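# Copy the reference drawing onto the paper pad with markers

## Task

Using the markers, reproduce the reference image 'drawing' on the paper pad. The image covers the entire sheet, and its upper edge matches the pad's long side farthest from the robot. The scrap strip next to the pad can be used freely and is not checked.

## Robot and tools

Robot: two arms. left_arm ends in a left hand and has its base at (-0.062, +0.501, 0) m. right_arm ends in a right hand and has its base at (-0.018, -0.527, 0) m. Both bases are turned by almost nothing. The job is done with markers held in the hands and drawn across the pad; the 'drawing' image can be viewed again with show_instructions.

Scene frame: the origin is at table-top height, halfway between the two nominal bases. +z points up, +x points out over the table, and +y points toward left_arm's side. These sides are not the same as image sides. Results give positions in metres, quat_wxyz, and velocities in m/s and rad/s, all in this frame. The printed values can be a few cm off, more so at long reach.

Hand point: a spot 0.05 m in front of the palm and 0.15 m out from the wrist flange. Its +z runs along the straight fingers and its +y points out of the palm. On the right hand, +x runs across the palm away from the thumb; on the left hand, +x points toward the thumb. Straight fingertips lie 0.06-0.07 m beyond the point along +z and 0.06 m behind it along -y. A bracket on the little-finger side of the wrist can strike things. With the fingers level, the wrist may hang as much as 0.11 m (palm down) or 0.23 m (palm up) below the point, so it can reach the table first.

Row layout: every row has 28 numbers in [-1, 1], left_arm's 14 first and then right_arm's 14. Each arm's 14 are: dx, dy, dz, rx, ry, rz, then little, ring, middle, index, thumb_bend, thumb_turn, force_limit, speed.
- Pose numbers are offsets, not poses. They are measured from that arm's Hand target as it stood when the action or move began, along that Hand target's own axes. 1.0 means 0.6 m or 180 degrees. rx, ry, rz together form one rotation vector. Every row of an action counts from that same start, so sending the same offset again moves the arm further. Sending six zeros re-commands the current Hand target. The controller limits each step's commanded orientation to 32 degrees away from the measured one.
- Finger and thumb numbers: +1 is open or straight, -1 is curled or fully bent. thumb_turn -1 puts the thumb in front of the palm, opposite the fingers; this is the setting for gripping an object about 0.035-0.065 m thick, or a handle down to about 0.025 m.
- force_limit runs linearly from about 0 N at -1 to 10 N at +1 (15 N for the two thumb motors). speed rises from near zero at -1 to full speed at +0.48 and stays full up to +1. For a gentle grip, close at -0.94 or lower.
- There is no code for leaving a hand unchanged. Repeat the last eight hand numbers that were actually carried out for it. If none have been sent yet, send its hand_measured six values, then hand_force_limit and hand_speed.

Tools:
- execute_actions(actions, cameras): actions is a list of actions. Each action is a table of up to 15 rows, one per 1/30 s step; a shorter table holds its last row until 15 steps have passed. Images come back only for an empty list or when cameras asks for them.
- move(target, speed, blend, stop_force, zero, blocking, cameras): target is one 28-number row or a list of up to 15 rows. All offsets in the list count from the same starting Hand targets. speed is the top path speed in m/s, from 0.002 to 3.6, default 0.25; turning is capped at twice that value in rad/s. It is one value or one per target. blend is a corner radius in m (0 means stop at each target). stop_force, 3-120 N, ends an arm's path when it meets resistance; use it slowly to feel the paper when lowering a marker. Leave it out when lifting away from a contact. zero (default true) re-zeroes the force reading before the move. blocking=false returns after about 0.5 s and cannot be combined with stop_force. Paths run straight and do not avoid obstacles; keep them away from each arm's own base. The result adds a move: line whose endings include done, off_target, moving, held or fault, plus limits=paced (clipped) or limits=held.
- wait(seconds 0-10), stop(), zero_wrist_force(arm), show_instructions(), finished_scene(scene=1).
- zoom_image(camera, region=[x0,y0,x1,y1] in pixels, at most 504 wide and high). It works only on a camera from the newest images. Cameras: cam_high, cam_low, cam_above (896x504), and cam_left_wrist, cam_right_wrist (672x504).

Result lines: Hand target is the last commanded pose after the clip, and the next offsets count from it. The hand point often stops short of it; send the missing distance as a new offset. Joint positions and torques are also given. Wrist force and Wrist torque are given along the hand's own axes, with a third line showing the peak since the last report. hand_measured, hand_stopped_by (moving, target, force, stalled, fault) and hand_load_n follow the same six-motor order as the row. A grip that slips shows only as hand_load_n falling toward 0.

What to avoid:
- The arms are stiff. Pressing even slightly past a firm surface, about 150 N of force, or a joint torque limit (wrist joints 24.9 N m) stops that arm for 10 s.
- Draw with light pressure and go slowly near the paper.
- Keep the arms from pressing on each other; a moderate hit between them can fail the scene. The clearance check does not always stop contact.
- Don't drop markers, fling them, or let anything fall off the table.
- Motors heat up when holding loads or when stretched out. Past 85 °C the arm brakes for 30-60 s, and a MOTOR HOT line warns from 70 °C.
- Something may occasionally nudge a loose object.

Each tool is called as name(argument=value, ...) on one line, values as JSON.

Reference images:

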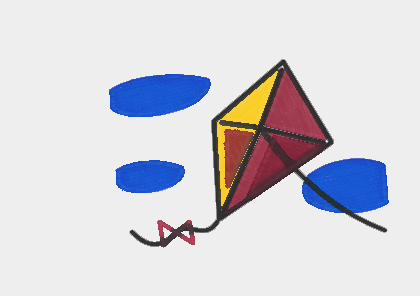

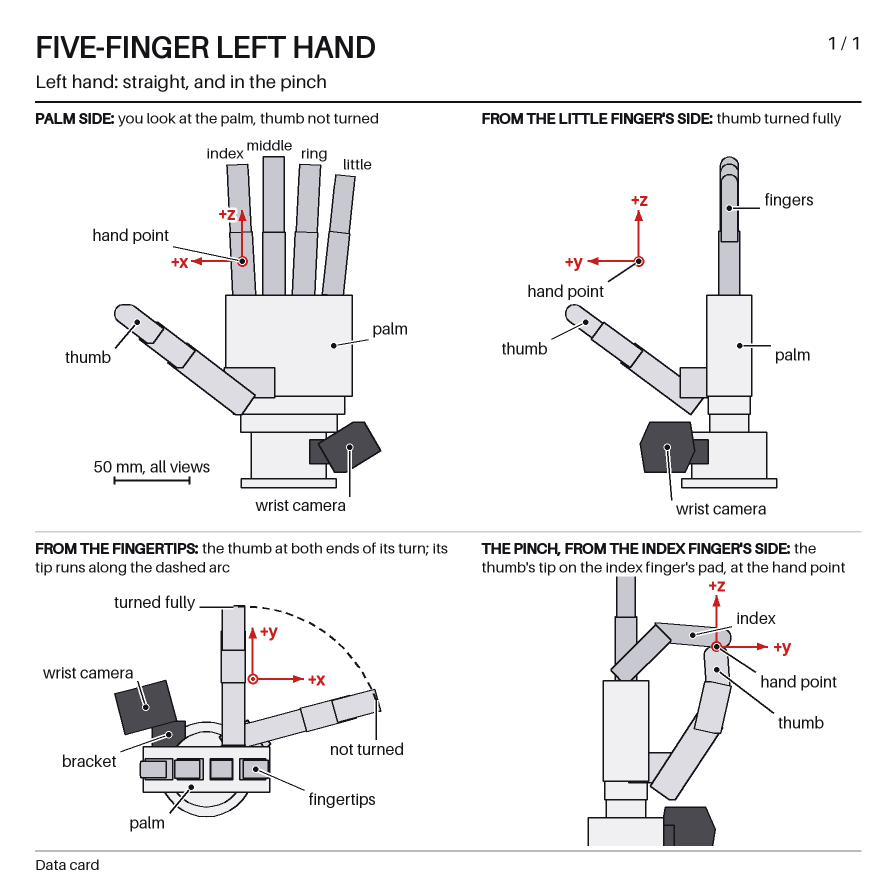

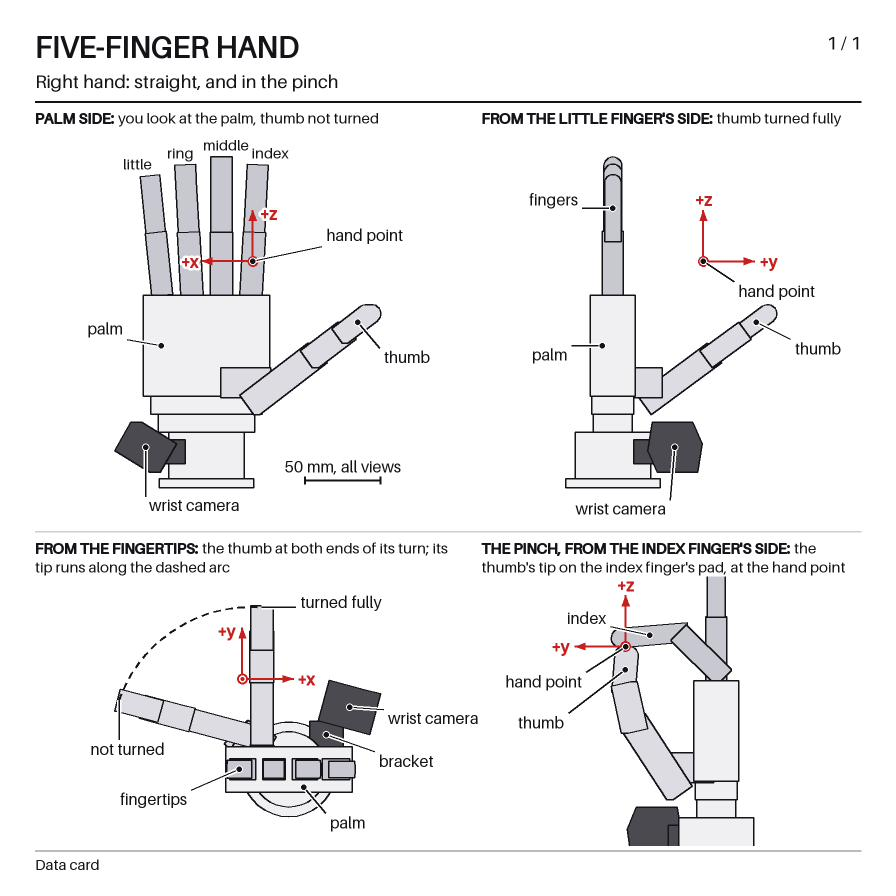

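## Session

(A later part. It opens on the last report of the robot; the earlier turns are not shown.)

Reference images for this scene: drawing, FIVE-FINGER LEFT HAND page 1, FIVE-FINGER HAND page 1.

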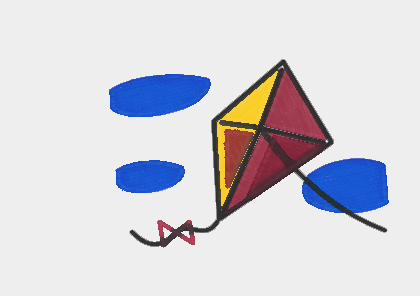

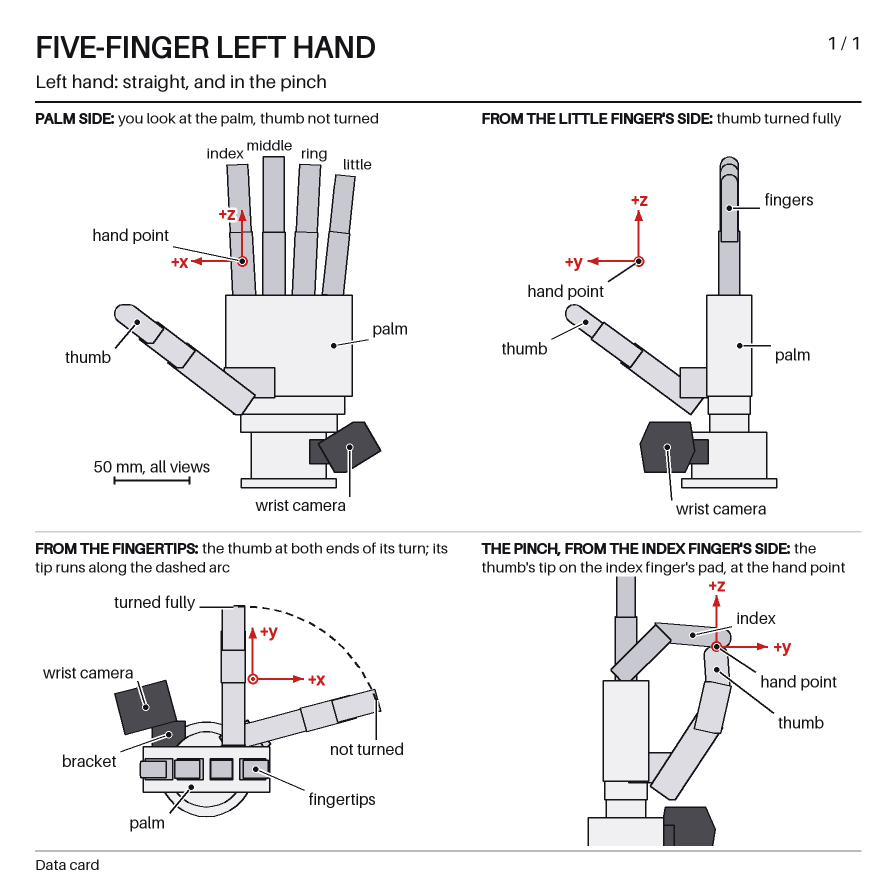

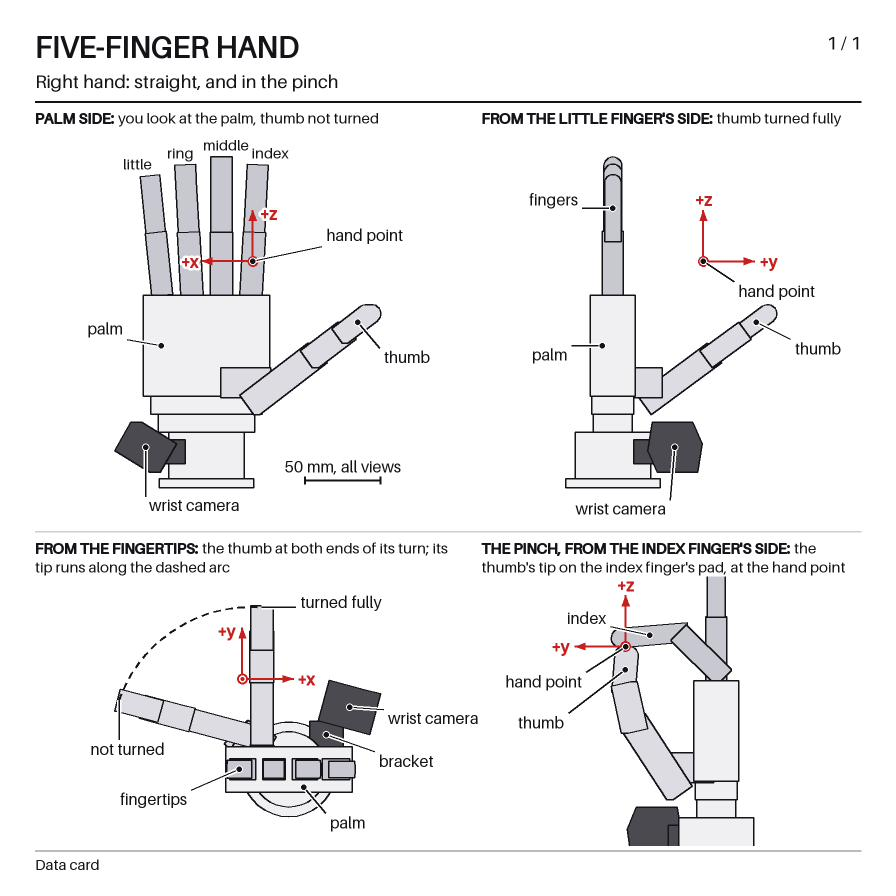

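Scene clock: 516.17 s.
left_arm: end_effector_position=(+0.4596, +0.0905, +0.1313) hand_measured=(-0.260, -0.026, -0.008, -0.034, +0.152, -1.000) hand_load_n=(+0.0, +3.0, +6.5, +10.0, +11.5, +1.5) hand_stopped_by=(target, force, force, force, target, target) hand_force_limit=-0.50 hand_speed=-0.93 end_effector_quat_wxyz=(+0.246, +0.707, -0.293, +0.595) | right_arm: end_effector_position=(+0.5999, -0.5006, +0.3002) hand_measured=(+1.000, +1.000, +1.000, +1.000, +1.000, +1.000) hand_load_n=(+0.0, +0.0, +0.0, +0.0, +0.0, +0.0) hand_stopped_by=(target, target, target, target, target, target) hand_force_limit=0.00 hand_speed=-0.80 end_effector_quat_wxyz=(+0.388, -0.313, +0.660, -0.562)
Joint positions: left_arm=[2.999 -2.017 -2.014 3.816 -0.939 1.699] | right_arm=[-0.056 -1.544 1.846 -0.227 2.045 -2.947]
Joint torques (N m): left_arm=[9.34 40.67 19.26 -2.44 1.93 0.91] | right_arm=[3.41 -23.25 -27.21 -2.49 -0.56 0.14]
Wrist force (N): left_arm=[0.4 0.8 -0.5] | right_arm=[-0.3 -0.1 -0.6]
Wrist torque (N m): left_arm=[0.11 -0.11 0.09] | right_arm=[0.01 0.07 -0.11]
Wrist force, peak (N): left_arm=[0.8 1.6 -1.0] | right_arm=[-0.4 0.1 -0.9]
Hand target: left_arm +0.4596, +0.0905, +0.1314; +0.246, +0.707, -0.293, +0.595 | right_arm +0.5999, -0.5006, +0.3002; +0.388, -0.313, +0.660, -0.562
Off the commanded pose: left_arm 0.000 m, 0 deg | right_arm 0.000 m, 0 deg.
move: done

move(target=[-0.011261,-0.01756,-0.194392,0,0,0,-0.26,-0.34,-0.55,-0.55,0.15,-1,-0.5,-0.93,0,0,0,0,0,0,1,1,1,1,1,1,0,-0.8], speed=0.25, cameras=["cam_above"])

zoom_image(camera="cam_above", region=[370, 240, 450, 320])

Scene clock: 517.70 s.
left_arm: end_effector_position=(+0.3849, +0.1799, +0.1448) hand_measured=(-0.260, -0.026, -0.008, -0.034, +0.152, -1.000) hand_load_n=(+0.0, +3.5, +6.5, +10.0, +11.5, +1.5) hand_stopped_by=(target, force, force, force, target, target) hand_force_limit=-0.50 hand_speed=-0.93 end_effector_quat_wxyz=(+0.246, +0.707, -0.293, +0.595) | right_arm: end_effector_position=(+0.5999, -0.5006, +0.3002) hand_measured=(+1.000, +1.000, +1.000, +1.000, +1.000, +1.000) hand_load_n=(+0.0, +0.0, +0.0, +0.0, +0.0, +0.0) hand_stopped_by=(target, target, target, target, target, target) hand_force_limit=0.00 hand_speed=-0.80 end_effector_quat_wxyz=(+0.388, -0.313, +0.660, -0.562)
Joint positions: left_arm=[3.248 -1.812 -2.292 3.832 -0.697 1.781] | right_arm=[-0.056 -1.544 1.846 -0.227 2.045 -2.947]
Joint torques (N m): left_arm=[10.66 31.56 4.2 -2.74 2.69 1.52] | right_arm=[4.86 -23.43 -26.81 -2.51 -0.62 0.11]
Wrist force (N): left_arm=[-0.2 0.9 -0.4] | right_arm=[-0.2 0.1 -0.8]
Wrist torque (N m): left_arm=[0.13 -0.05 -0.02] | right_arm=[0.05 0.07 -0.11]
Wrist force, peak (N): left_arm=[0.0 0.8 -1.5] | right_arm=[-0.3 -0.3 -0.9]
Hand target: left_arm +0.3849, +0.1800, +0.1448; +0.246, +0.707, -0.293, +0.595 | right_arm +0.5999, -0.5006, +0.3002; +0.388, -0.313, +0.660, -0.562
Off the commanded pose: left_arm 0.000 m, 0 deg | right_arm 0.000 m, 0 deg.
move: done
Images, in order (width x height): cam_above 896x504.

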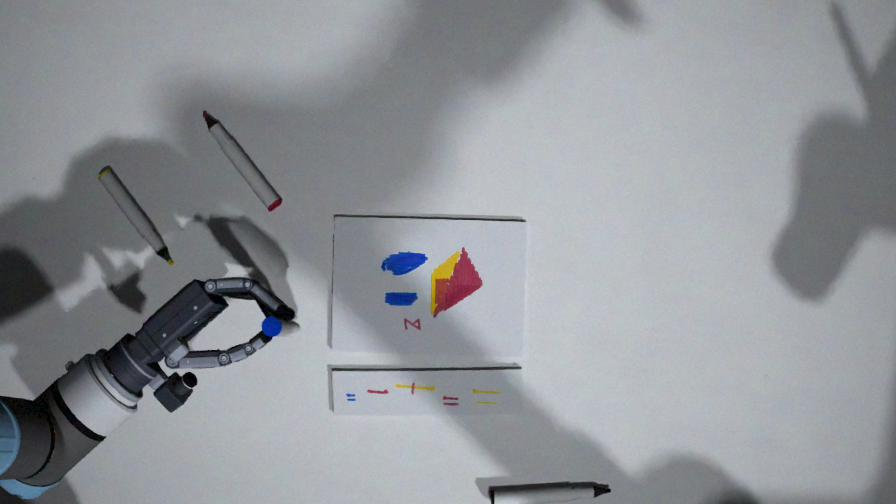

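Scaled by 6.300 from the camera's 896x504 image, which has a finer 1280x720 frame.

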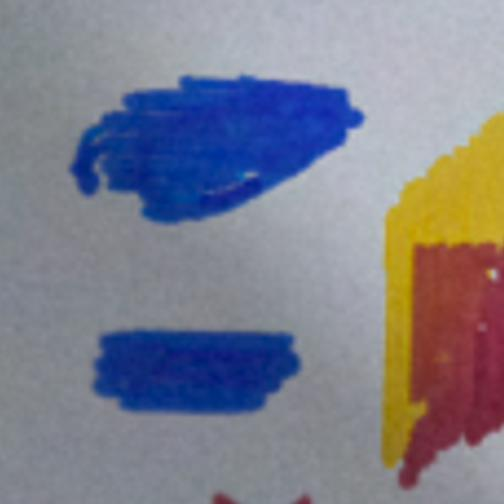

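move(target=[[0.010275,0.026475,0.188796,0,0,0,-0.26,-0.34,-0.55,-0.55,0.15,-1,-0.5,-0.93,0,0,0,0,0,0,1,1,1,1,1,1,0,-0.8],[0.000427,0.026475,0.190533,0,0,0,-0.26,-0.34,-0.55,-0.55,0.15,-1,-0.5,-0.93,0,0,0,0,0,0,1,1,1,1,1,1,0,-0.8],[0.001639,0.018745,0.197409,0,0,0,-0.26,-0.34,-0.55,-0.55,0.15,-1,-0.5,-0.93,0,0,0,0,0,0,1,1,1,1,1,1,0,-0.8],[0.011487,0.018745,0.195672,0,0,0,-0.26,-0.34,-0.55,-0.55,0.15,-1,-0.5,-0.93,0,0,0,0,0,0,1,1,1,1,1,1,0,-0.8],[0.026355,0.182547,0.279993,0,0,0,-0.26,-0.34,-0.55,-0.55,0.15,-1,-0.5,-0.93,0,0,0,0,0,0,1,1,1,1,1,1,0,-0.8],[0.016507,0.182547,0.28173,0,0,0,-0.26,-0.34,-0.55,-0.55,0.15,-1,-0.5,-0.93,0,0,0,0,0,0,1,1,1,1,1,1,0,-0.8],[0.022413,0.213269,0.315224,0,0,0,-0.26,-0.34,-0.55,-0.55,0.15,-1,-0.5,-0.93,0,0,0,0,0,0,1,1,1,1,1,1,0,-0.8],[0.032261,0.213269,0.313487,0,0,0,-0.26,-0.34,-0.55,-0.55,0.15,-1,-0.5,-0.93,0,0,0,0,0,0,1,1,1,1,1,1,0,-0.8]], speed=[0.25,0.05,0.06,0.06,0.25,0.04,0.06,0.06], blend=[0.001,0,0.0005,0.001,0,0,0.0008,0])

Scene clock: 523.20 s.
left_arm: end_effector_position=(+0.4280, -0.0438, +0.1314) hand_measured=(-0.260, -0.026, -0.008, -0.034, +0.152, -1.000) hand_load_n=(+0.0, +3.5, +6.5, +10.0, +11.5, +1.5) hand_stopped_by=(target, force, force, force, target, target) hand_force_limit=-0.50 hand_speed=-0.93 end_effector_quat_wxyz=(+0.246, +0.707, -0.293, +0.595) | right_arm: end_effector_position=(+0.5999, -0.5006, +0.3002) hand_measured=(+1.000, +1.000, +1.000, +1.000, +1.000, +1.000) hand_load_n=(+0.0, +0.0, +0.0, +0.0, +0.0, +0.0) hand_stopped_by=(target, target, target, target, target, target) hand_force_limit=0.00 hand_speed=-0.80 end_effector_quat_wxyz=(+0.388, -0.313, +0.660, -0.562)
Joint positions: left_arm=[2.681 -2.097 -1.869 3.784 -1.251 1.629] | right_arm=[-0.056 -1.544 1.846 -0.227 2.045 -2.947]
Joint torques (N m): left_arm=[-11.31 45.02 21.29 -2.13 -2.45 -1.43] | right_arm=[3.71 -22.88 -27.02 -2.66 -0.48 0.13]
Wrist force (N): left_arm=[0.4 0.7 -0.3] | right_arm=[-0.2 0.1 -0.5]
Wrist torque (N m): left_arm=[0.06 -0.15 0.12] | right_arm=[0.03 0.06 -0.11]
Wrist force, peak (N): left_arm=[0.3 2.3 0.2] | right_arm=[0.1 0.2 -0.9]
Hand target: left_arm +0.4280, -0.0439, +0.1315; +0.246, +0.707, -0.293, +0.595 | right_arm +0.5999, -0.5006, +0.3002; +0.388, -0.313, +0.660, -0.562
Off the commanded pose: left_arm 0.000 m, 0 deg | right_arm 0.000 m, 0 deg.
move: done

move(target=[-0.032463,-0.213192,-0.313674,0,0,0,-0.26,-0.34,-0.55,-0.55,0.15,-1,-0.5,-0.93,0,0,0,0,0,0,1,1,1,1,1,1,0,-0.8], speed=0.3, cameras=["cam_above"])

zoom_image(camera="cam_above", region=[370, 230, 530, 330])

Scene clock: 525.30 s.
left_arm: end_effector_position=(+0.3848, +0.1800, +0.1447) hand_measured=(-0.260, -0.026, -0.008, -0.034, +0.152, -1.000) hand_load_n=(+0.0, +3.5, +6.5, +10.0, +11.5, +2.0) hand_stopped_by=(target, force, force, force, target, target) hand_force_limit=-0.50 hand_speed=-0.93 end_effector_quat_wxyz=(+0.246, +0.707, -0.293, +0.595) | right_arm: end_effector_position=(+0.5999, -0.5006, +0.3002) hand_measured=(+1.000, +1.000, +1.000, +1.000, +1.000, +1.000) hand_load_n=(+0.0, -0.5, +0.0, +0.0, +0.0, +0.0) hand_stopped_by=(target, target, target, target, target, target) hand_force_limit=0.00 hand_speed=-0.80 end_effector_quat_wxyz=(+0.388, -0.313, +0.660, -0.562)
Joint positions: left_arm=[3.249 -1.812 -2.293 3.833 -0.697 1.781] | right_arm=[-0.056 -1.544 1.846 -0.227 2.045 -2.947]
Joint torques (N m): left_arm=[11.56 30.27 3.35 -2.73 2.76 1.49] | right_arm=[4.03 -22.65 -27.22 -2.63 -0.48 0.12]
Wrist force (N): left_arm=[0.2 1.2 -0.2] | right_arm=[-0.1 0.0 -0.6]
Wrist torque (N m): left_arm=[0.18 -0.10 -0.01] | right_arm=[0.04 0.04 -0.11]
Wrist force, peak (N): left_arm=[-0.4 0.1 -1.7] | right_arm=[-0.5 0.0 -0.9]
Hand target: left_arm +0.3848, +0.1800, +0.1447; +0.246, +0.707, -0.293, +0.595 | right_arm +0.5999, -0.5006, +0.3002; +0.388, -0.313, +0.660, -0.562
Off the commanded pose: left_arm 0.000 m, 0 deg | right_arm 0.000 m, 0 deg.
move: done
Images, in order (width x height): cam_above 896x504.

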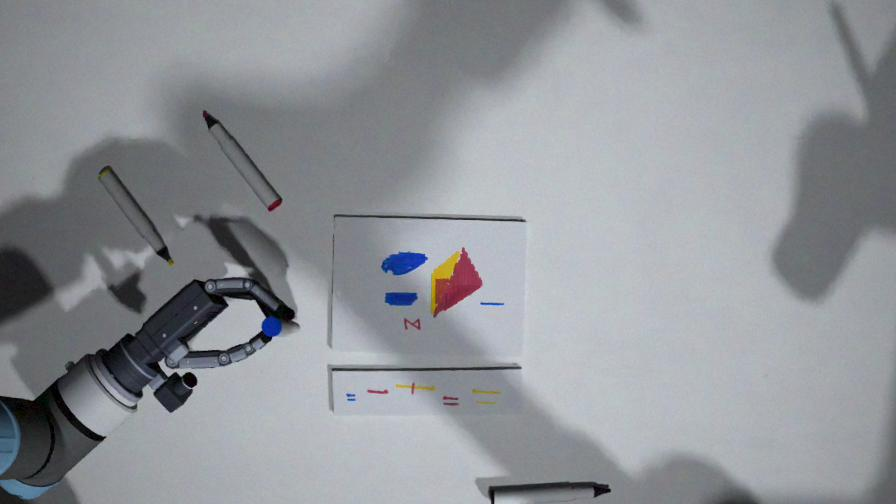

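Scaled by 3.150 from the camera's 896x504 image, which has a finer 1280x720 frame.

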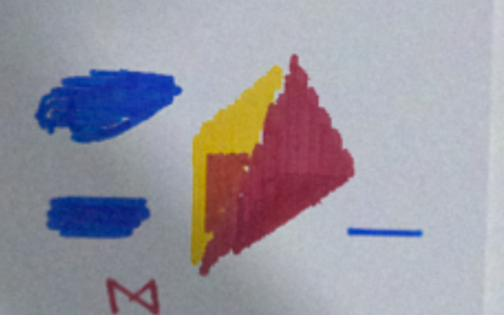

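move(target=[[0.034473,0.200226,0.32507,0,0,0,-0.26,-0.34,-0.55,-0.55,0.15,-1,-0.5,-0.93,0,0,0,0,0,0,1,1,1,1,1,1,0,-0.8],[0.024625,0.200226,0.326807,0,0,0,-0.26,-0.34,-0.55,-0.55,0.15,-1,-0.5,-0.93,0,0,0,0,0,0,1,1,1,1,1,1,0,-0.8],[0.019255,0.172297,0.296357,0,0,0,-0.26,-0.34,-0.55,-0.55,0.15,-1,-0.5,-0.93,0,0,0,0,0,0,1,1,1,1,1,1,0,-0.8],[0.017686,0.168627,0.287457,0,0,0,-0.26,-0.34,-0.55,-0.55,0.15,-1,-0.5,-0.93,0,0,0,0,0,0,1,1,1,1,1,1,0,-0.8],[0.025364,0.208565,0.331002,0,0,0,-0.26,-0.34,-0.55,-0.55,0.15,-1,-0.5,-0.93,0,0,0,0,0,0,1,1,1,1,1,1,0,-0.8],[0.02503,0.211318,0.329106,0,0,0,-0.26,-0.34,-0.55,-0.55,0.15,-1,-0.5,-0.93,0,0,0,0,0,0,1,1,1,1,1,1,0,-0.8],[0.016439,0.166632,0.280385,0,0,0,-0.26,-0.34,-0.55,-0.55,0.15,-1,-0.5,-0.93,0,0,0,0,0,0,1,1,1,1,1,1,0,-0.8],[0.015407,0.165754,0.27453,0,0,0,-0.26,-0.34,-0.55,-0.55,0.15,-1,-0.5,-0.93,0,0,0,0,0,0,1,1,1,1,1,1,0,-0.8],[0.024696,0.214071,0.32721,0,0,0,-0.26,-0.34,-0.55,-0.55,0.15,-1,-0.5,-0.93,0,0,0,0,0,0,1,1,1,1,1,1,0,-0.8],[0.024308,0.216544,0.32501,0,0,0,-0.26,-0.34,-0.55,-0.55,0.15,-1,-0.5,-0.93,0,0,0,0,0,0,1,1,1,1,1,1,0,-0.8],[0.014696,0.166552,0.270503,0,0,0,-0.26,-0.34,-0.55,-0.55,0.15,-1,-0.5,-0.93,0,0,0,0,0,0,1,1,1,1,1,1,0,-0.8],[0.014094,0.167908,0.267084,0,0,0,-0.26,-0.34,-0.55,-0.55,0.15,-1,-0.5,-0.93,0,0,0,0,0,0,1,1,1,1,1,1,0,-0.8],[0.023973,0.219297,0.323114,0,0,0,-0.26,-0.34,-0.55,-0.55,0.15,-1,-0.5,-0.93,0,0,0,0,0,0,1,1,1,1,1,1,0,-0.8],[0.033821,0.219297,0.321377,0,0,0,-0.26,-0.34,-0.55,-0.55,0.15,-1,-0.5,-0.93,0,0,0,0,0,0,1,1,1,1,1,1,0,-0.8]], speed=[0.3,0.05,0.06,0.06,0.06,0.06,0.06,0.06,0.06,0.06,0.06,0.06,0.06,0.06], blend=[0,0,0.0008,0.0008,0.0008,0.0008,0.0008,0.0008,0.0008,0.0008,0.0008,0.0008,0.0005,0])

Scene clock: 534.67 s.
left_arm: end_effector_position=(+0.4288, -0.0497, +0.1314) hand_measured=(-0.260, -0.026, -0.008, -0.034, +0.152, -1.000) hand_load_n=(+0.0, +0.0, +8.0, +9.0, +9.0, +0.0) hand_stopped_by=(target, force, force, force, target, target) hand_force_limit=-0.50 hand_speed=-0.93 end_effector_quat_wxyz=(+0.246, +0.707, -0.293, +0.595) | right_arm: end_effector_position=(+0.5999, -0.5006, +0.3002) hand_measured=(+1.000, +1.000, +1.000, +1.000, +1.000, +1.000) hand_load_n=(+0.0, +0.0, +0.0, +0.0, +0.0, -0.5) hand_stopped_by=(target, target, target, target, target, target) hand_force_limit=0.00 hand_speed=-0.80 end_effector_quat_wxyz=(+0.388, -0.313, +0.660, -0.562)
Joint positions: left_arm=[2.67 -2.104 -1.855 3.778 -1.261 1.627] | right_arm=[-0.056 -1.544 1.846 -0.227 2.045 -2.947]
Joint torques (N m): left_arm=[-9.66 46.04 21.9 -1.88 -2.43 -1.42] | right_arm=[3.86 -22.88 -27.01 -2.69 -0.58 0.04]
Wrist force (N): left_arm=[0.0 0.8 -0.5] | right_arm=[-0.3 -0.1 -0.6]
Wrist torque (N m): left_arm=[0.10 -0.09 0.09] | right_arm=[0.02 0.08 -0.11]
Wrist force, peak (N): left_arm=[2.3 1.0 -0.1] | right_arm=[-0.4 0.0 -0.9]
Hand target: left_arm +0.4288, -0.0498, +0.1315; +0.246, +0.707, -0.293, +0.595 | right_arm +0.5999, -0.5006, +0.3002; +0.388, -0.313, +0.660, -0.562
Off the commanded pose: left_arm 0.000 m, 0 deg | right_arm 0.000 m, 0 deg.
move: done

move(target=[-0.033834,-0.219203,-0.321450,0,0,0,-0.26,-0.34,-0.55,-0.55,0.15,-1,-0.5,-0.93,0,0,0,0,0,0,1,1,1,1,1,1,0,-0.8], speed=0.3, cameras=["cam_above"])

zoom_image(camera="cam_above", region=[370, 230, 530, 330])

Scene clock: 536.53 s.
left_arm: end_effector_position=(+0.3847, +0.1800, +0.1447) hand_measured=(-0.260, -0.026, -0.008, -0.034, +0.152, -1.000) hand_load_n=(+0.0, +0.0, +8.0, +8.5, +9.0, +0.0) hand_stopped_by=(target, force, force, force, target, target) hand_force_limit=-0.50 hand_speed=-0.93 end_effector_quat_wxyz=(+0.246, +0.707, -0.293, +0.595) | right_arm: end_effector_position=(+0.5999, -0.5006, +0.3002) hand_measured=(+1.000, +1.000, +1.000, +1.000, +1.000, +1.000) hand_load_n=(+0.0, +0.0, +0.0, +0.0, +0.0, -0.5) hand_stopped_by=(target, target, target, target, target, target) hand_force_limit=0.00 hand_speed=-0.80 end_effector_quat_wxyz=(+0.388, -0.313, +0.660, -0.562)
Joint positions: left_arm=[3.248 -1.811 -2.293 3.833 -0.697 1.781] | right_arm=[-0.056 -1.544 1.846 -0.227 2.045 -2.947]
Joint torques (N m): left_arm=[11.83 31.57 3.54 -2.91 2.72 1.55] | right_arm=[3.93 -21.99 -26.25 -2.71 -0.53 0.03]
Wrist force (N): left_arm=[0.1 1.0 -0.4] | right_arm=[-0.1 -0.1 -0.9]
Wrist torque (N m): left_arm=[0.15 -0.09 -0.02] | right_arm=[0.03 0.05 -0.11]
Wrist force, peak (N): left_arm=[0.4 1.6 0.6] | right_arm=[-0.1 -0.2 -1.0]
Hand target: left_arm +0.3847, +0.1800, +0.1447; +0.246, +0.707, -0.293, +0.595 | right_arm +0.5999, -0.5006, +0.3002; +0.388, -0.313, +0.660, -0.562
Off the commanded pose: left_arm 0.000 m, 0 deg | right_arm 0.000 m, 0 deg.
move: done
Images, in order (width x height): cam_above 896x504.

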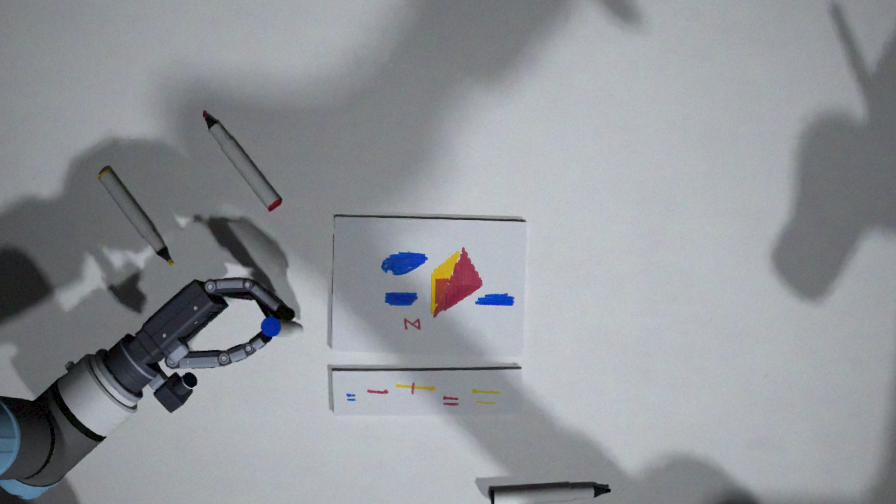

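Scaled by 3.150 from the camera's 896x504 image, which has a finer 1280x720 frame.

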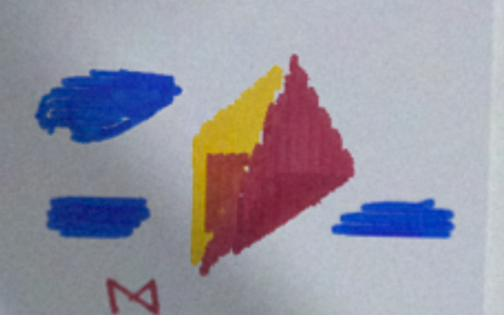

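execute_actions(actions=[[[0,0,0,0,0,0,-0.26,-0.34,-0.62,-0.62,0.15,-1,0.98,-0.93,0,0,0,0,0,0,1,1,1,1,1,1,0,-0.8]],[[0,0,0,0,0,0,-0.26,-0.34,-0.62,-0.62,0.15,-1,0.98,-0.93,0,0,0,0,0,0,1,1,1,1,1,1,0,-0.8]],[[0,0,0,0,0,0,-0.26,-0.42,-0.62,-0.62,0.15,-1,-0.2,-0.93,0,0,0,0,0,0,1,1,1,1,1,1,0,-0.8]],[[0,0,0,0,0,0,-0.26,-0.42,-0.62,-0.62,0.15,-1,-0.2,-0.93,0,0,0,0,0,0,1,1,1,1,1,1,0,-0.8]]], cameras=["cam_above"])

Scene clock: 539.60 s.
left_arm: end_effector_position=(+0.3847, +0.1800, +0.1447) hand_measured=(-0.260, -0.044, -0.014, -0.038, +0.152, -1.000) hand_load_n=(+0.0, +4.0, +6.5, +10.5, +12.0, +1.5) hand_stopped_by=(target, force, force, force, target, target) hand_force_limit=-0.20 hand_speed=-0.93 end_effector_quat_wxyz=(+0.246, +0.707, -0.293, +0.595) | right_arm: end_effector_position=(+0.5999, -0.5006, +0.3002) hand_measured=(+1.000, +1.000, +1.000, +1.000, +1.000, +1.000) hand_load_n=(+0.0, +0.0, +0.0, +0.0, +0.0, +0.0) hand_stopped_by=(target, target, target, target, target, target) hand_force_limit=0.00 hand_speed=-0.80 end_effector_quat_wxyz=(+0.388, -0.313, +0.660, -0.562)
Joint positions: left_arm=[3.249 -1.811 -2.293 3.833 -0.696 1.781] | right_arm=[-0.056 -1.544 1.846 -0.227 2.045 -2.947]
Joint torques (N m): left_arm=[10.8 30.82 7.35 -2.5 2.25 1.25] | right_arm=[4.83 -23.08 -27.02 -2.72 -0.51 0.09]
Wrist force (N): left_arm=[0.2 1.1 -0.4] | right_arm=[0.0 -0.1 -0.9]
Wrist torque (N m): left_arm=[0.16 -0.11 0.00] | right_arm=[0.03 0.04 -0.10]
Wrist force, peak (N): left_arm=[0.1 1.5 -0.1] | right_arm=[-0.2 0.2 -0.9]
Hand target: left_arm +0.3847, +0.1800, +0.1447; +0.246, +0.707, -0.293, +0.595 | right_arm +0.5999, -0.5006, +0.3002; +0.388, -0.313, +0.660, -0.562
Off the commanded pose: left_arm 0.000 m, 0 deg | right_arm 0.000 m, 0 deg.
Step readings (end_effector_position of left_arm | right_arm):
0: (+0.3847, +0.1800, +0.1447) | (+0.5999, -0.5006, +0.3002)
1: (+0.3847, +0.1800, +0.1447) | (+0.5999, -0.5006, +0.3002)
2: (+0.3847, +0.1800, +0.1447) | (+0.5999, -0.5006, +0.3002)
4: (+0.3847, +0.1800, +0.1447) | (+0.5999, -0.5006, +0.3002)
8: (+0.3847, +0.1800, +0.1447) | (+0.5999, -0.5006, +0.3002)
15: (+0.3847, +0.1800, +0.1447) | (+0.5999, -0.5006, +0.3002)
16: (+0.3847, +0.1800, +0.1447) | (+0.5999, -0.5006, +0.3002)
17: (+0.3847, +0.1800, +0.1447) | (+0.5999, -0.5006, +0.3002)
19: (+0.3847, +0.1800, +0.1447) | (+0.5999, -0.5006, +0.3002)
23: (+0.3847, +0.1800, +0.1447) | (+0.5999, -0.5006, +0.3002)
30: (+0.3847, +0.1800, +0.1447) | (+0.5999, -0.5006, +0.3002)
31: (+0.3847, +0.1800, +0.1447) | (+0.5999, -0.5006, +0.3002)
32: (+0.3847, +0.1800, +0.1447) | (+0.5999, -0.5006, +0.3002)
34: (+0.3847, +0.1800, +0.1447) | (+0.5999, -0.5006, +0.3002)
38: (+0.3847, +0.1800, +0.1447) | (+0.5999, -0.5006, +0.3002)
45: (+0.3847, +0.1800, +0.1447) | (+0.5999, -0.5006, +0.3002)
46: (+0.3847, +0.1800, +0.1447) | (+0.5999, -0.5006, +0.3002)
47: (+0.3847, +0.1800, +0.1447) | (+0.5999, -0.5006, +0.3002)
49: (+0.3847, +0.1800, +0.1447) | (+0.5999, -0.5006, +0.3002)
53: (+0.3847, +0.1800, +0.1447) | (+0.5999, -0.5006, +0.3002)
60: (+0.3847, +0.1800, +0.1447) | (+0.5999, -0.5006, +0.3002)
Images, in order (width x height): cam_above 896x504.

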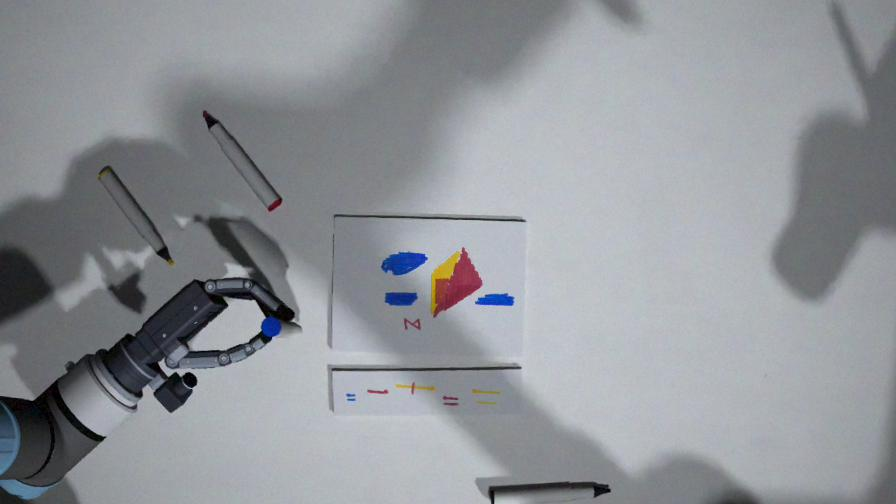

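move(target=[[0.030612,0.206201,0.303181,0,0,0,-0.26,-0.42,-0.62,-0.62,0.15,-1,-0.2,-0.93,0,0,0,0,0,0,1,1,1,1,1,1,0,-0.8],[0.020764,0.206201,0.304918,0,0,0,-0.26,-0.42,-0.62,-0.62,0.15,-1,-0.2,-0.93,0,0,0,0,0,0,1,1,1,1,1,1,0,-0.8],[0.015932,0.181065,0.277512,0,0,0,-0.26,-0.42,-0.62,-0.62,0.15,-1,-0.2,-0.93,0,0,0,0,0,0,1,1,1,1,1,1,0,-0.8],[0.015544,0.183539,0.275312,0,0,0,-0.26,-0.42,-0.62,-0.62,0.15,-1,-0.2,-0.93,0,0,0,0,0,0,1,1,1,1,1,1,0,-0.8],[0.020376,0.208675,0.302718,0,0,0,-0.26,-0.42,-0.62,-0.62,0.15,-1,-0.2,-0.93,0,0,0,0,0,0,1,1,1,1,1,1,0,-0.8],[0.030224,0.208675,0.300981,0,0,0,-0.26,-0.42,-0.62,-0.62,0.15,-1,-0.2,-0.93,0,0,0,0,0,0,1,1,1,1,1,1,0,-0.8],[-0.0002,0,0,0,0,0,-0.26,-0.42,-0.62,-0.62,0.15,-1,-0.2,-0.93,0,0,0,0,0,0,1,1,1,1,1,1,0,-0.8]], speed=[0.3,0.05,0.06,0.06,0.06,0.06,0.3], blend=[0,0,0.0008,0.0008,0.0005,0.001,0], cameras=["cam_above"])

zoom_image(camera="cam_above", region=[440, 260, 540, 340])

Scene clock: 544.97 s.
left_arm: end_effector_position=(+0.3847, +0.1800, +0.1446) hand_measured=(-0.260, -0.044, -0.014, -0.038, +0.152, -1.000) hand_load_n=(+0.0, +4.5, +6.0, +10.5, +12.5, +1.5) hand_stopped_by=(target, force, force, force, target, target) hand_force_limit=-0.20 hand_speed=-0.93 end_effector_quat_wxyz=(+0.246, +0.707, -0.293, +0.595) | right_arm: end_effector_position=(+0.5999, -0.5006, +0.3002) hand_measured=(+1.000, +1.000, +1.000, +1.000, +1.000, +1.000) hand_load_n=(+0.0, +0.0, +0.0, +0.0, +0.0, +0.0) hand_stopped_by=(target, target, target, target, target, target) hand_force_limit=0.00 hand_speed=-0.80 end_effector_quat_wxyz=(+0.388, -0.313, +0.660, -0.562)
Joint positions: left_arm=[3.249 -1.812 -2.293 3.833 -0.696 1.781] | right_arm=[-0.056 -1.544 1.846 -0.227 2.045 -2.947]
Joint torques (N m): left_arm=[10.02 31.1 3.47 -2.84 2.38 1.18] | right_arm=[4.44 -22.95 -27.56 -2.71 -0.65 -0.02]
Wrist force (N): left_arm=[-0.3 1.0 -0.3] | right_arm=[0.0 0.1 -0.5]
Wrist torque (N m): left_arm=[0.14 -0.03 -0.03] | right_arm=[0.03 0.03 -0.10]
Wrist force, peak (N): left_arm=[0.2 2.0 0.8] | right_arm=[-0.1 0.3 -1.0]
Hand target: left_arm +0.3847, +0.1800, +0.1446; +0.246, +0.707, -0.293, +0.595 | right_arm +0.5999, -0.5006, +0.3002; +0.388, -0.313, +0.660, -0.562
Off the commanded pose: left_arm 0.000 m, 0 deg | right_arm 0.000 m, 0 deg.
move: done
Images, in order (width x height): cam_above 896x504.

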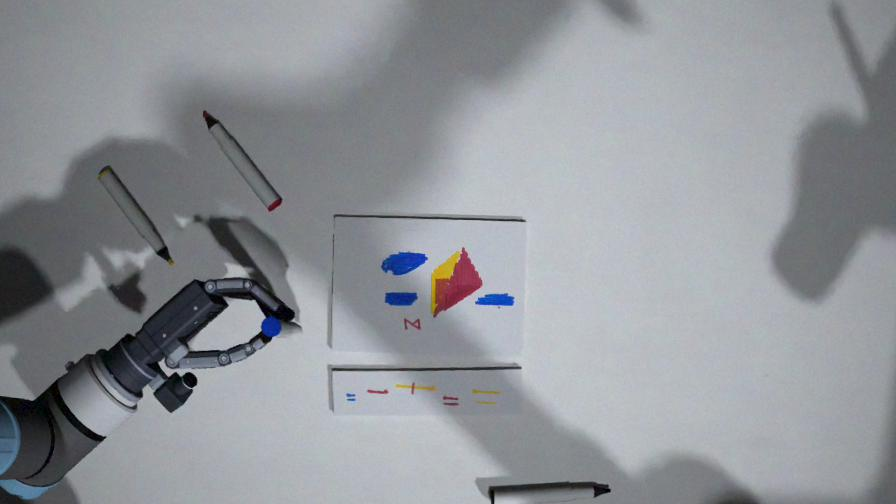

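Scaled by 5.040 from the camera's 896x504 image, which has a finer 1280x720 frame.

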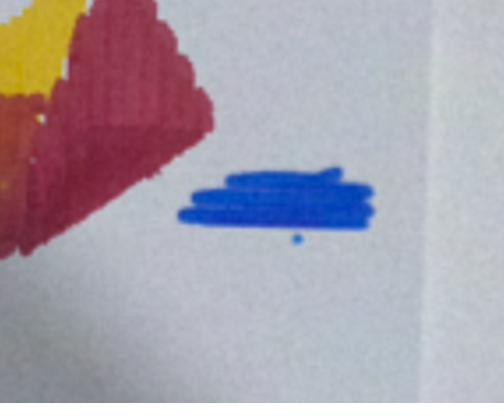

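move(target=[[0.031688,0.209872,0.31217,0,0,0,-0.26,-0.42,-0.62,-0.62,0.15,-1,-0.2,-0.93,0,0,0,0,0,0,1,1,1,1,1,1,0,-0.8],[0.02184,0.209872,0.313907,0,0,0,-0.26,-0.42,-0.62,-0.62,0.15,-1,-0.2,-0.93,0,0,0,0,0,0,1,1,1,1,1,1,0,-0.8],[0.016256,0.180826,0.282234,0,0,0,-0.26,-0.42,-0.62,-0.62,0.15,-1,-0.2,-0.93,0,0,0,0,0,0,1,1,1,1,1,1,0,-0.8],[0.015868,0.1833,0.280033,0,0,0,-0.26,-0.42,-0.62,-0.62,0.15,-1,-0.2,-0.93,0,0,0,0,0,0,1,1,1,1,1,1,0,-0.8],[0.021989,0.215139,0.314747,0,0,0,-0.26,-0.42,-0.62,-0.62,0.15,-1,-0.2,-0.93,0,0,0,0,0,0,1,1,1,1,1,1,0,-0.8],[0.031837,0.215139,0.31301,0,0,0,-0.26,-0.42,-0.62,-0.62,0.15,-1,-0.2,-0.93,0,0,0,0,0,0,1,1,1,1,1,1,0,-0.8],[-0.0002,0,0,0,0,0,-0.26,-0.42,-0.62,-0.62,0.15,-1,-0.2,-0.93,0,0,0,0,0,0,1,1,1,1,1,1,0,-0.8]], speed=[0.3,0.05,0.06,0.06,0.06,0.06,0.3], blend=[0,0,0.0008,0.0008,0.0005,0.001,0], cameras=["cam_above"])

zoom_image(camera="cam_above", region=[440, 260, 540, 340])

Scene clock: 550.37 s.
left_arm: end_effector_position=(+0.3847, +0.1800, +0.1444) hand_measured=(-0.260, -0.044, -0.014, -0.038, +0.152, -1.000) hand_load_n=(+0.0, +1.0, +7.5, +10.0, +10.5, +0.0) hand_stopped_by=(target, force, force, force, target, target) hand_force_limit=-0.20 hand_speed=-0.93 end_effector_quat_wxyz=(+0.246, +0.707, -0.293, +0.595) | right_arm: end_effector_position=(+0.5999, -0.5006, +0.3002) hand_measured=(+1.000, +1.000, +1.000, +1.000, +1.000, +1.000) hand_load_n=(+0.0, -0.5, +0.0, +0.0, +0.0, -0.5) hand_stopped_by=(target, target, target, target, target, target) hand_force_limit=0.00 hand_speed=-0.80 end_effector_quat_wxyz=(+0.388, -0.313, +0.660, -0.562)
Joint positions: left_arm=[3.249 -1.812 -2.293 3.834 -0.696 1.781] | right_arm=[-0.056 -1.544 1.846 -0.227 2.045 -2.947]
Joint torques (N m): left_arm=[10.7 31.39 3.73 -2.57 2.36 1.29] | right_arm=[4.68 -23.14 -26.29 -2.79 -0.45 0.11]
Wrist force (N): left_arm=[0.2 1.1 -0.5] | right_arm=[-0.2 0.0 -0.6]
Wrist torque (N m): left_arm=[0.16 -0.12 0.00] | right_arm=[0.03 0.06 -0.11]
Wrist force, peak (N): left_arm=[0.5 1.9 0.5] | right_arm=[-0.1 0.0 -1.0]
Hand target: left_arm +0.3847, +0.1800, +0.1444; +0.246, +0.707, -0.293, +0.595 | right_arm +0.5999, -0.5006, +0.3002; +0.388, -0.313, +0.660, -0.562
Off the commanded pose: left_arm 0.000 m, 0 deg | right_arm 0.000 m, 0 deg.
move: done
Images, in order (width x height): cam_above 896x504.

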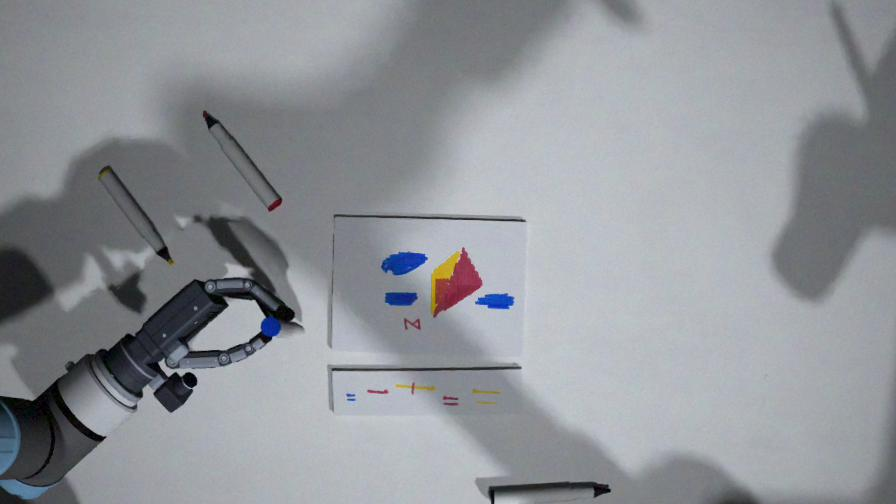

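Scaled by 5.040 from the camera's 896x504 image, which has a finer 1280x720 frame.

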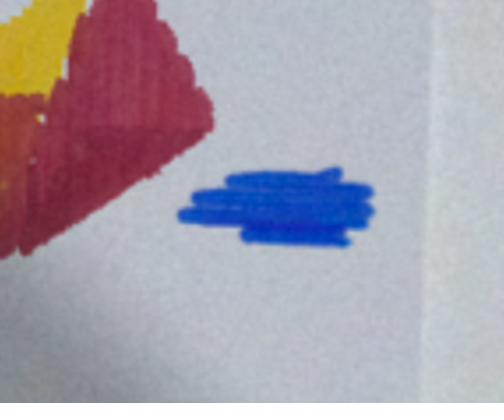

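move(target=[[0.027722,0.187529,0.287751,0,0,0,-0.26,-0.42,-0.62,-0.62,0.15,-1,-0.2,-0.93,0,0,0,0,0,0,1,1,1,1,1,1,0,-0.8],[0.017874,0.187529,0.289488,0,0,0,-0.26,-0.42,-0.62,-0.62,0.15,-1,-0.2,-0.93,0,0,0,0,0,0,1,1,1,1,1,1,0,-0.8],[0.012719,0.160717,0.260253,0,0,0,-0.26,-0.42,-0.62,-0.62,0.15,-1,-0.2,-0.93,0,0,0,0,0,0,1,1,1,1,1,1,0,-0.8],[0.012331,0.163191,0.258053,0,0,0,-0.26,-0.42,-0.62,-0.62,0.15,-1,-0.2,-0.93,0,0,0,0,0,0,1,1,1,1,1,1,0,-0.8],[0.022318,0.215139,0.314689,0,0,0,-0.26,-0.42,-0.62,-0.62,0.15,-1,-0.2,-0.93,0,0,0,0,0,0,1,1,1,1,1,1,0,-0.8],[0.02193,0.217612,0.312489,0,0,0,-0.26,-0.42,-0.62,-0.62,0.15,-1,-0.2,-0.93,0,0,0,0,0,0,1,1,1,1,1,1,0,-0.8],[0.01205,0.166223,0.25646,0,0,0,-0.26,-0.42,-0.62,-0.62,0.15,-1,-0.2,-0.93,0,0,0,0,0,0,1,1,1,1,1,1,0,-0.8],[0.011824,0.169534,0.255172,0,0,0,-0.26,-0.42,-0.62,-0.62,0.15,-1,-0.2,-0.93,0,0,0,0,0,0,1,1,1,1,1,1,0,-0.8],[0.021542,0.220086,0.310289,0,0,0,-0.26,-0.42,-0.62,-0.62,0.15,-1,-0.2,-0.93,0,0,0,0,0,0,1,1,1,1,1,1,0,-0.8],[0.021047,0.222001,0.307479,0,0,0,-0.26,-0.42,-0.62,-0.62,0.15,-1,-0.2,-0.93,0,0,0,0,0,0,1,1,1,1,1,1,0,-0.8],[0.011812,0.173963,0.255104,0,0,0,-0.26,-0.42,-0.62,-0.62,0.15,-1,-0.2,-0.93,0,0,0,0,0,0,1,1,1,1,1,1,0,-0.8],[0.011853,0.178671,0.255339,0,0,0,-0.26,-0.42,-0.62,-0.62,0.15,-1,-0.2,-0.93,0,0,0,0,0,0,1,1,1,1,1,1,0,-0.8],[0.0198,0.220006,0.300407,0,0,0,-0.26,-0.42,-0.62,-0.62,0.15,-1,-0.2,-0.93,0,0,0,0,0,0,1,1,1,1,1,1,0,-0.8],[0.012969,0.188965,0.261666,0,0,0,-0.26,-0.42,-0.62,-0.62,0.15,-1,-0.2,-0.93,0,0,0,0,0,0,1,1,1,1,1,1,0,-0.8],[0.022817,0.188965,0.259929,0,0,0,-0.26,-0.42,-0.62,-0.62,0.15,-1,-0.2,-0.93,0,0,0,0,0,0,1,1,1,1,1,1,0,-0.8]], speed=[0.3,0.05,0.06,0.06,0.06,0.06,0.06,0.06,0.06,0.06,0.06,0.06,0.06,0.06,0.06], blend=[0,0,0.0008,0.0008,0.0008,0.0008,0.0008,0.0008,0.0008,0.0008,0.0008,0.0008,0.0008,0.0005,0])

Scene clock: 559.97 s.
left_arm: end_effector_position=(+0.4150, -0.0104, +0.1311) hand_measured=(-0.260, -0.044, -0.014, -0.038, +0.152, -1.000) hand_load_n=(+0.0, +1.0, +7.5, +10.0, +10.5, +0.0) hand_stopped_by=(target, force, force, force, target, target) hand_force_limit=-0.20 hand_speed=-0.93 end_effector_quat_wxyz=(+0.246, +0.707, -0.293, +0.595) | right_arm: end_effector_position=(+0.5999, -0.5006, +0.3002) hand_measured=(+1.000, +1.000, +1.000, +1.000, +1.000, +1.000) hand_load_n=(+0.0, +0.0, +0.0, +0.0, +0.0, +0.0) hand_stopped_by=(target, target, target, target, target, target) hand_force_limit=0.00 hand_speed=-0.80 end_effector_quat_wxyz=(+0.388, -0.313, +0.660, -0.562)
Joint positions: left_arm=[2.737 -2.043 -1.967 3.824 -1.196 1.64] | right_arm=[-0.056 -1.544 1.846 -0.227 2.045 -2.947]
Joint torques (N m): left_arm=[11.8 42.28 5.61 -1.73 2.32 1.36] | right_arm=[4.56 -23.6 -27.05 -2.77 -0.44 0.05]
Wrist force (N): left_arm=[0.0 0.9 -0.5] | right_arm=[-0.2 -0.2 -0.9]
Wrist torque (N m): left_arm=[0.12 -0.07 -0.03] | right_arm=[0.02 0.07 -0.11]
Wrist force, peak (N): left_arm=[0.3 2.1 1.2] | right_arm=[-0.1 -0.1 -1.1]
Hand target: left_arm +0.4150, -0.0104, +0.1311; +0.246, +0.707, -0.293, +0.595 | right_arm +0.5999, -0.5006, +0.3002; +0.388, -0.313, +0.660, -0.562
Off the commanded pose: left_arm 0.000 m, 0 deg | right_arm 0.000 m, 0 deg.
move: done

move(target=[-0.023111,-0.189033,-0.259676,0,0,0,-0.26,-0.42,-0.62,-0.62,0.15,-1,-0.2,-0.93,0,0,0,0,0,0,1,1,1,1,1,1,0,-0.8], speed=0.3, cameras=["cam_above"])

zoom_image(camera="cam_above", region=[440, 260, 540, 340])

Scene clock: 561.60 s.
left_arm: end_effector_position=(+0.3848, +0.1800, +0.1442) hand_measured=(-0.260, -0.044, -0.014, -0.038, +0.152, -1.000) hand_load_n=(+0.0, +1.0, +7.5, +9.5, +10.5, +0.0) hand_stopped_by=(target, force, force, force, target, target) hand_force_limit=-0.20 hand_speed=-0.93 end_effector_quat_wxyz=(+0.246, +0.707, -0.293, +0.595) | right_arm: end_effector_position=(+0.5999, -0.5006, +0.3002) hand_measured=(+1.000, +1.000, +1.000, +1.000, +1.000, +1.000) hand_load_n=(+0.0, +0.0, +0.0, +0.0, +0.0, +0.0) hand_stopped_by=(target, target, target, target, target, target) hand_force_limit=0.00 hand_speed=-0.80 end_effector_quat_wxyz=(+0.388, -0.313, +0.660, -0.562)
Joint positions: left_arm=[3.248 -1.813 -2.293 3.834 -0.697 1.781] | right_arm=[-0.056 -1.544 1.846 -0.227 2.045 -2.947]
Joint torques (N m): left_arm=[10.82 30.73 4.18 -2.83 2.68 1.47] | right_arm=[4.67 -22.84 -25.83 -2.85 -0.41 0.09]
Wrist force (N): left_arm=[0.2 1.0 -0.4] | right_arm=[0.0 0.0 -0.7]
Wrist torque (N m): left_arm=[0.15 -0.12 0.00] | right_arm=[0.03 0.04 -0.10]
Wrist force, peak (N): left_arm=[0.1 1.8 0.8] | right_arm=[0.0 0.0 -1.1]
Hand target: left_arm +0.3848, +0.1800, +0.1442; +0.246, +0.707, -0.293, +0.595 | right_arm +0.5999, -0.5006, +0.3002; +0.388, -0.313, +0.660, -0.562
Off the commanded pose: left_arm 0.000 m, 0 deg | right_arm 0.000 m, 0 deg.
move: done
Images, in order (width x height): cam_above 896x504.

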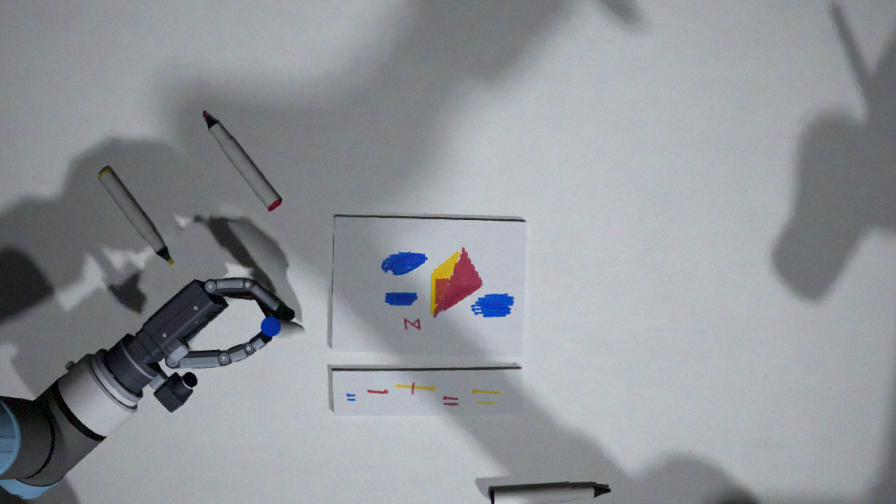

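Scaled by 5.040 from the camera's 896x504 image, which has a finer 1280x720 frame.

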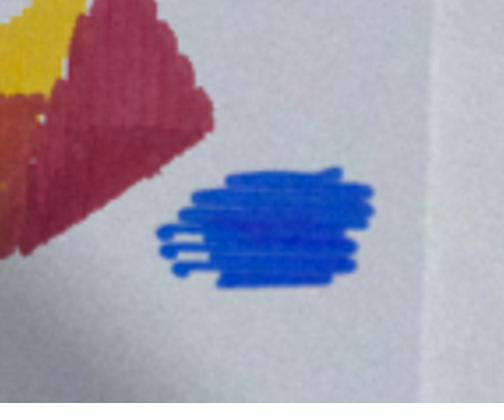

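move(target=[[0.025671,0.181551,0.274194,0,0,0,-0.26,-0.42,-0.62,-0.62,0.15,-1,-0.2,-0.93,0,0,0,0,0,0,1,1,1,1,1,1,0,-0.8],[0.015823,0.181551,0.275931,0,0,0,-0.26,-0.42,-0.62,-0.62,0.15,-1,-0.2,-0.93,0,0,0,0,0,0,1,1,1,1,1,1,0,-0.8],[0.012708,0.165353,0.258269,0,0,0,-0.26,-0.42,-0.62,-0.62,0.15,-1,-0.2,-0.93,0,0,0,0,0,0,1,1,1,1,1,1,0,-0.8],[0.022556,0.165353,0.256532,0,0,0,-0.26,-0.42,-0.62,-0.62,0.15,-1,-0.2,-0.93,0,0,0,0,0,0,1,1,1,1,1,1,0,-0.8],[0.024895,0.186499,0.269793,0,0,0,-0.26,-0.42,-0.62,-0.62,0.15,-1,-0.2,-0.93,0,0,0,0,0,0,1,1,1,1,1,1,0,-0.8],[0.015047,0.186499,0.27153,0,0,0,-0.26,-0.42,-0.62,-0.62,0.15,-1,-0.2,-0.93,0,0,0,0,0,0,1,1,1,1,1,1,0,-0.8],[0.01247,0.173093,0.256913,0,0,0,-0.26,-0.42,-0.62,-0.62,0.15,-1,-0.2,-0.93,0,0,0,0,0,0,1,1,1,1,1,1,0,-0.8],[0.022318,0.173093,0.255176,0,0,0,-0.26,-0.42,-0.62,-0.62,0.15,-1,-0.2,-0.93,0,0,0,0,0,0,1,1,1,1,1,1,0,-0.8],[0.032973,0.184724,0.315608,0,0,0,-0.26,-0.42,-0.62,-0.62,0.15,-1,-0.2,-0.93,0,0,0,0,0,0,1,1,1,1,1,1,0,-0.8],[0.023125,0.184724,0.317345,0,0,0,-0.26,-0.42,-0.62,-0.62,0.15,-1,-0.2,-0.93,0,0,0,0,0,0,1,1,1,1,1,1,0,-0.8],[0.025176,0.196514,0.328975,0,0,0,-0.26,-0.42,-0.62,-0.62,0.15,-1,-0.2,-0.93,0,0,0,0,0,0,1,1,1,1,1,1,0,-0.8],[0.025008,0.200693,0.328022,0,0,0,-0.26,-0.42,-0.62,-0.62,0.15,-1,-0.2,-0.93,0,0,0,0,0,0,1,1,1,1,1,1,0,-0.8],[0.034856,0.200693,0.326285,0,0,0,-0.26,-0.42,-0.62,-0.62,0.15,-1,-0.2,-0.93,0,0,0,0,0,0,1,1,1,1,1,1,0,-0.8]], speed=[0.3,0.05,0.06,0.06,0.1,0.05,0.06,0.06,0.1,0.05,0.06,0.06,0.06], blend=[0.001,0,0.0005,0.001,0.001,0,0.0005,0.001,0.001,0,0.0008,0.0005,0])

Scene clock: 567.90 s.
left_arm: end_effector_position=(+0.4388, -0.0440, +0.1311) hand_measured=(-0.260, -0.044, -0.014, -0.038, +0.152, -1.000) hand_load_n=(+0.0, +1.0, +7.5, +9.5, +10.5, +0.0) hand_stopped_by=(target, force, force, force, target, target) hand_force_limit=-0.20 hand_speed=-0.93 end_effector_quat_wxyz=(+0.246, +0.707, -0.293, +0.595) | right_arm: end_effector_position=(+0.5999, -0.5006, +0.3002) hand_measured=(+1.000, +1.000, +1.000, +1.000, +1.000, +1.000) hand_load_n=(+0.0, +0.0, +0.0, +0.0, +0.0, +0.0) hand_stopped_by=(target, target, target, target, target, target) hand_force_limit=0.00 hand_speed=-0.80 end_effector_quat_wxyz=(+0.388, -0.313, +0.660, -0.562)
Joint positions: left_arm=[2.691 -2.111 -1.844 3.772 -1.241 1.631] | right_arm=[-0.056 -1.544 1.846 -0.227 2.045 -2.947]
Joint torques (N m): left_arm=[-10.59 45.49 20.18 -2.03 -2.48 -1.51] | right_arm=[4.61 -22.89 -27.56 -2.91 -0.45 -0.07]
Wrist force (N): left_arm=[0.6 0.9 -0.7] | right_arm=[-0.2 -0.1 -0.7]
Wrist torque (N m): left_arm=[0.11 -0.17 0.13] | right_arm=[0.02 0.06 -0.12]
Wrist force, peak (N): left_arm=[0.9 1.9 0.8] | right_arm=[-0.1 -0.2 -1.0]
Hand target: left_arm +0.4388, -0.0440, +0.1312; +0.246, +0.707, -0.293, +0.595 | right_arm +0.5999, -0.5006, +0.3002; +0.388, -0.313, +0.660, -0.562
Off the commanded pose: left_arm 0.000 m, 0 deg | right_arm 0.000 m, 0 deg.
move: done


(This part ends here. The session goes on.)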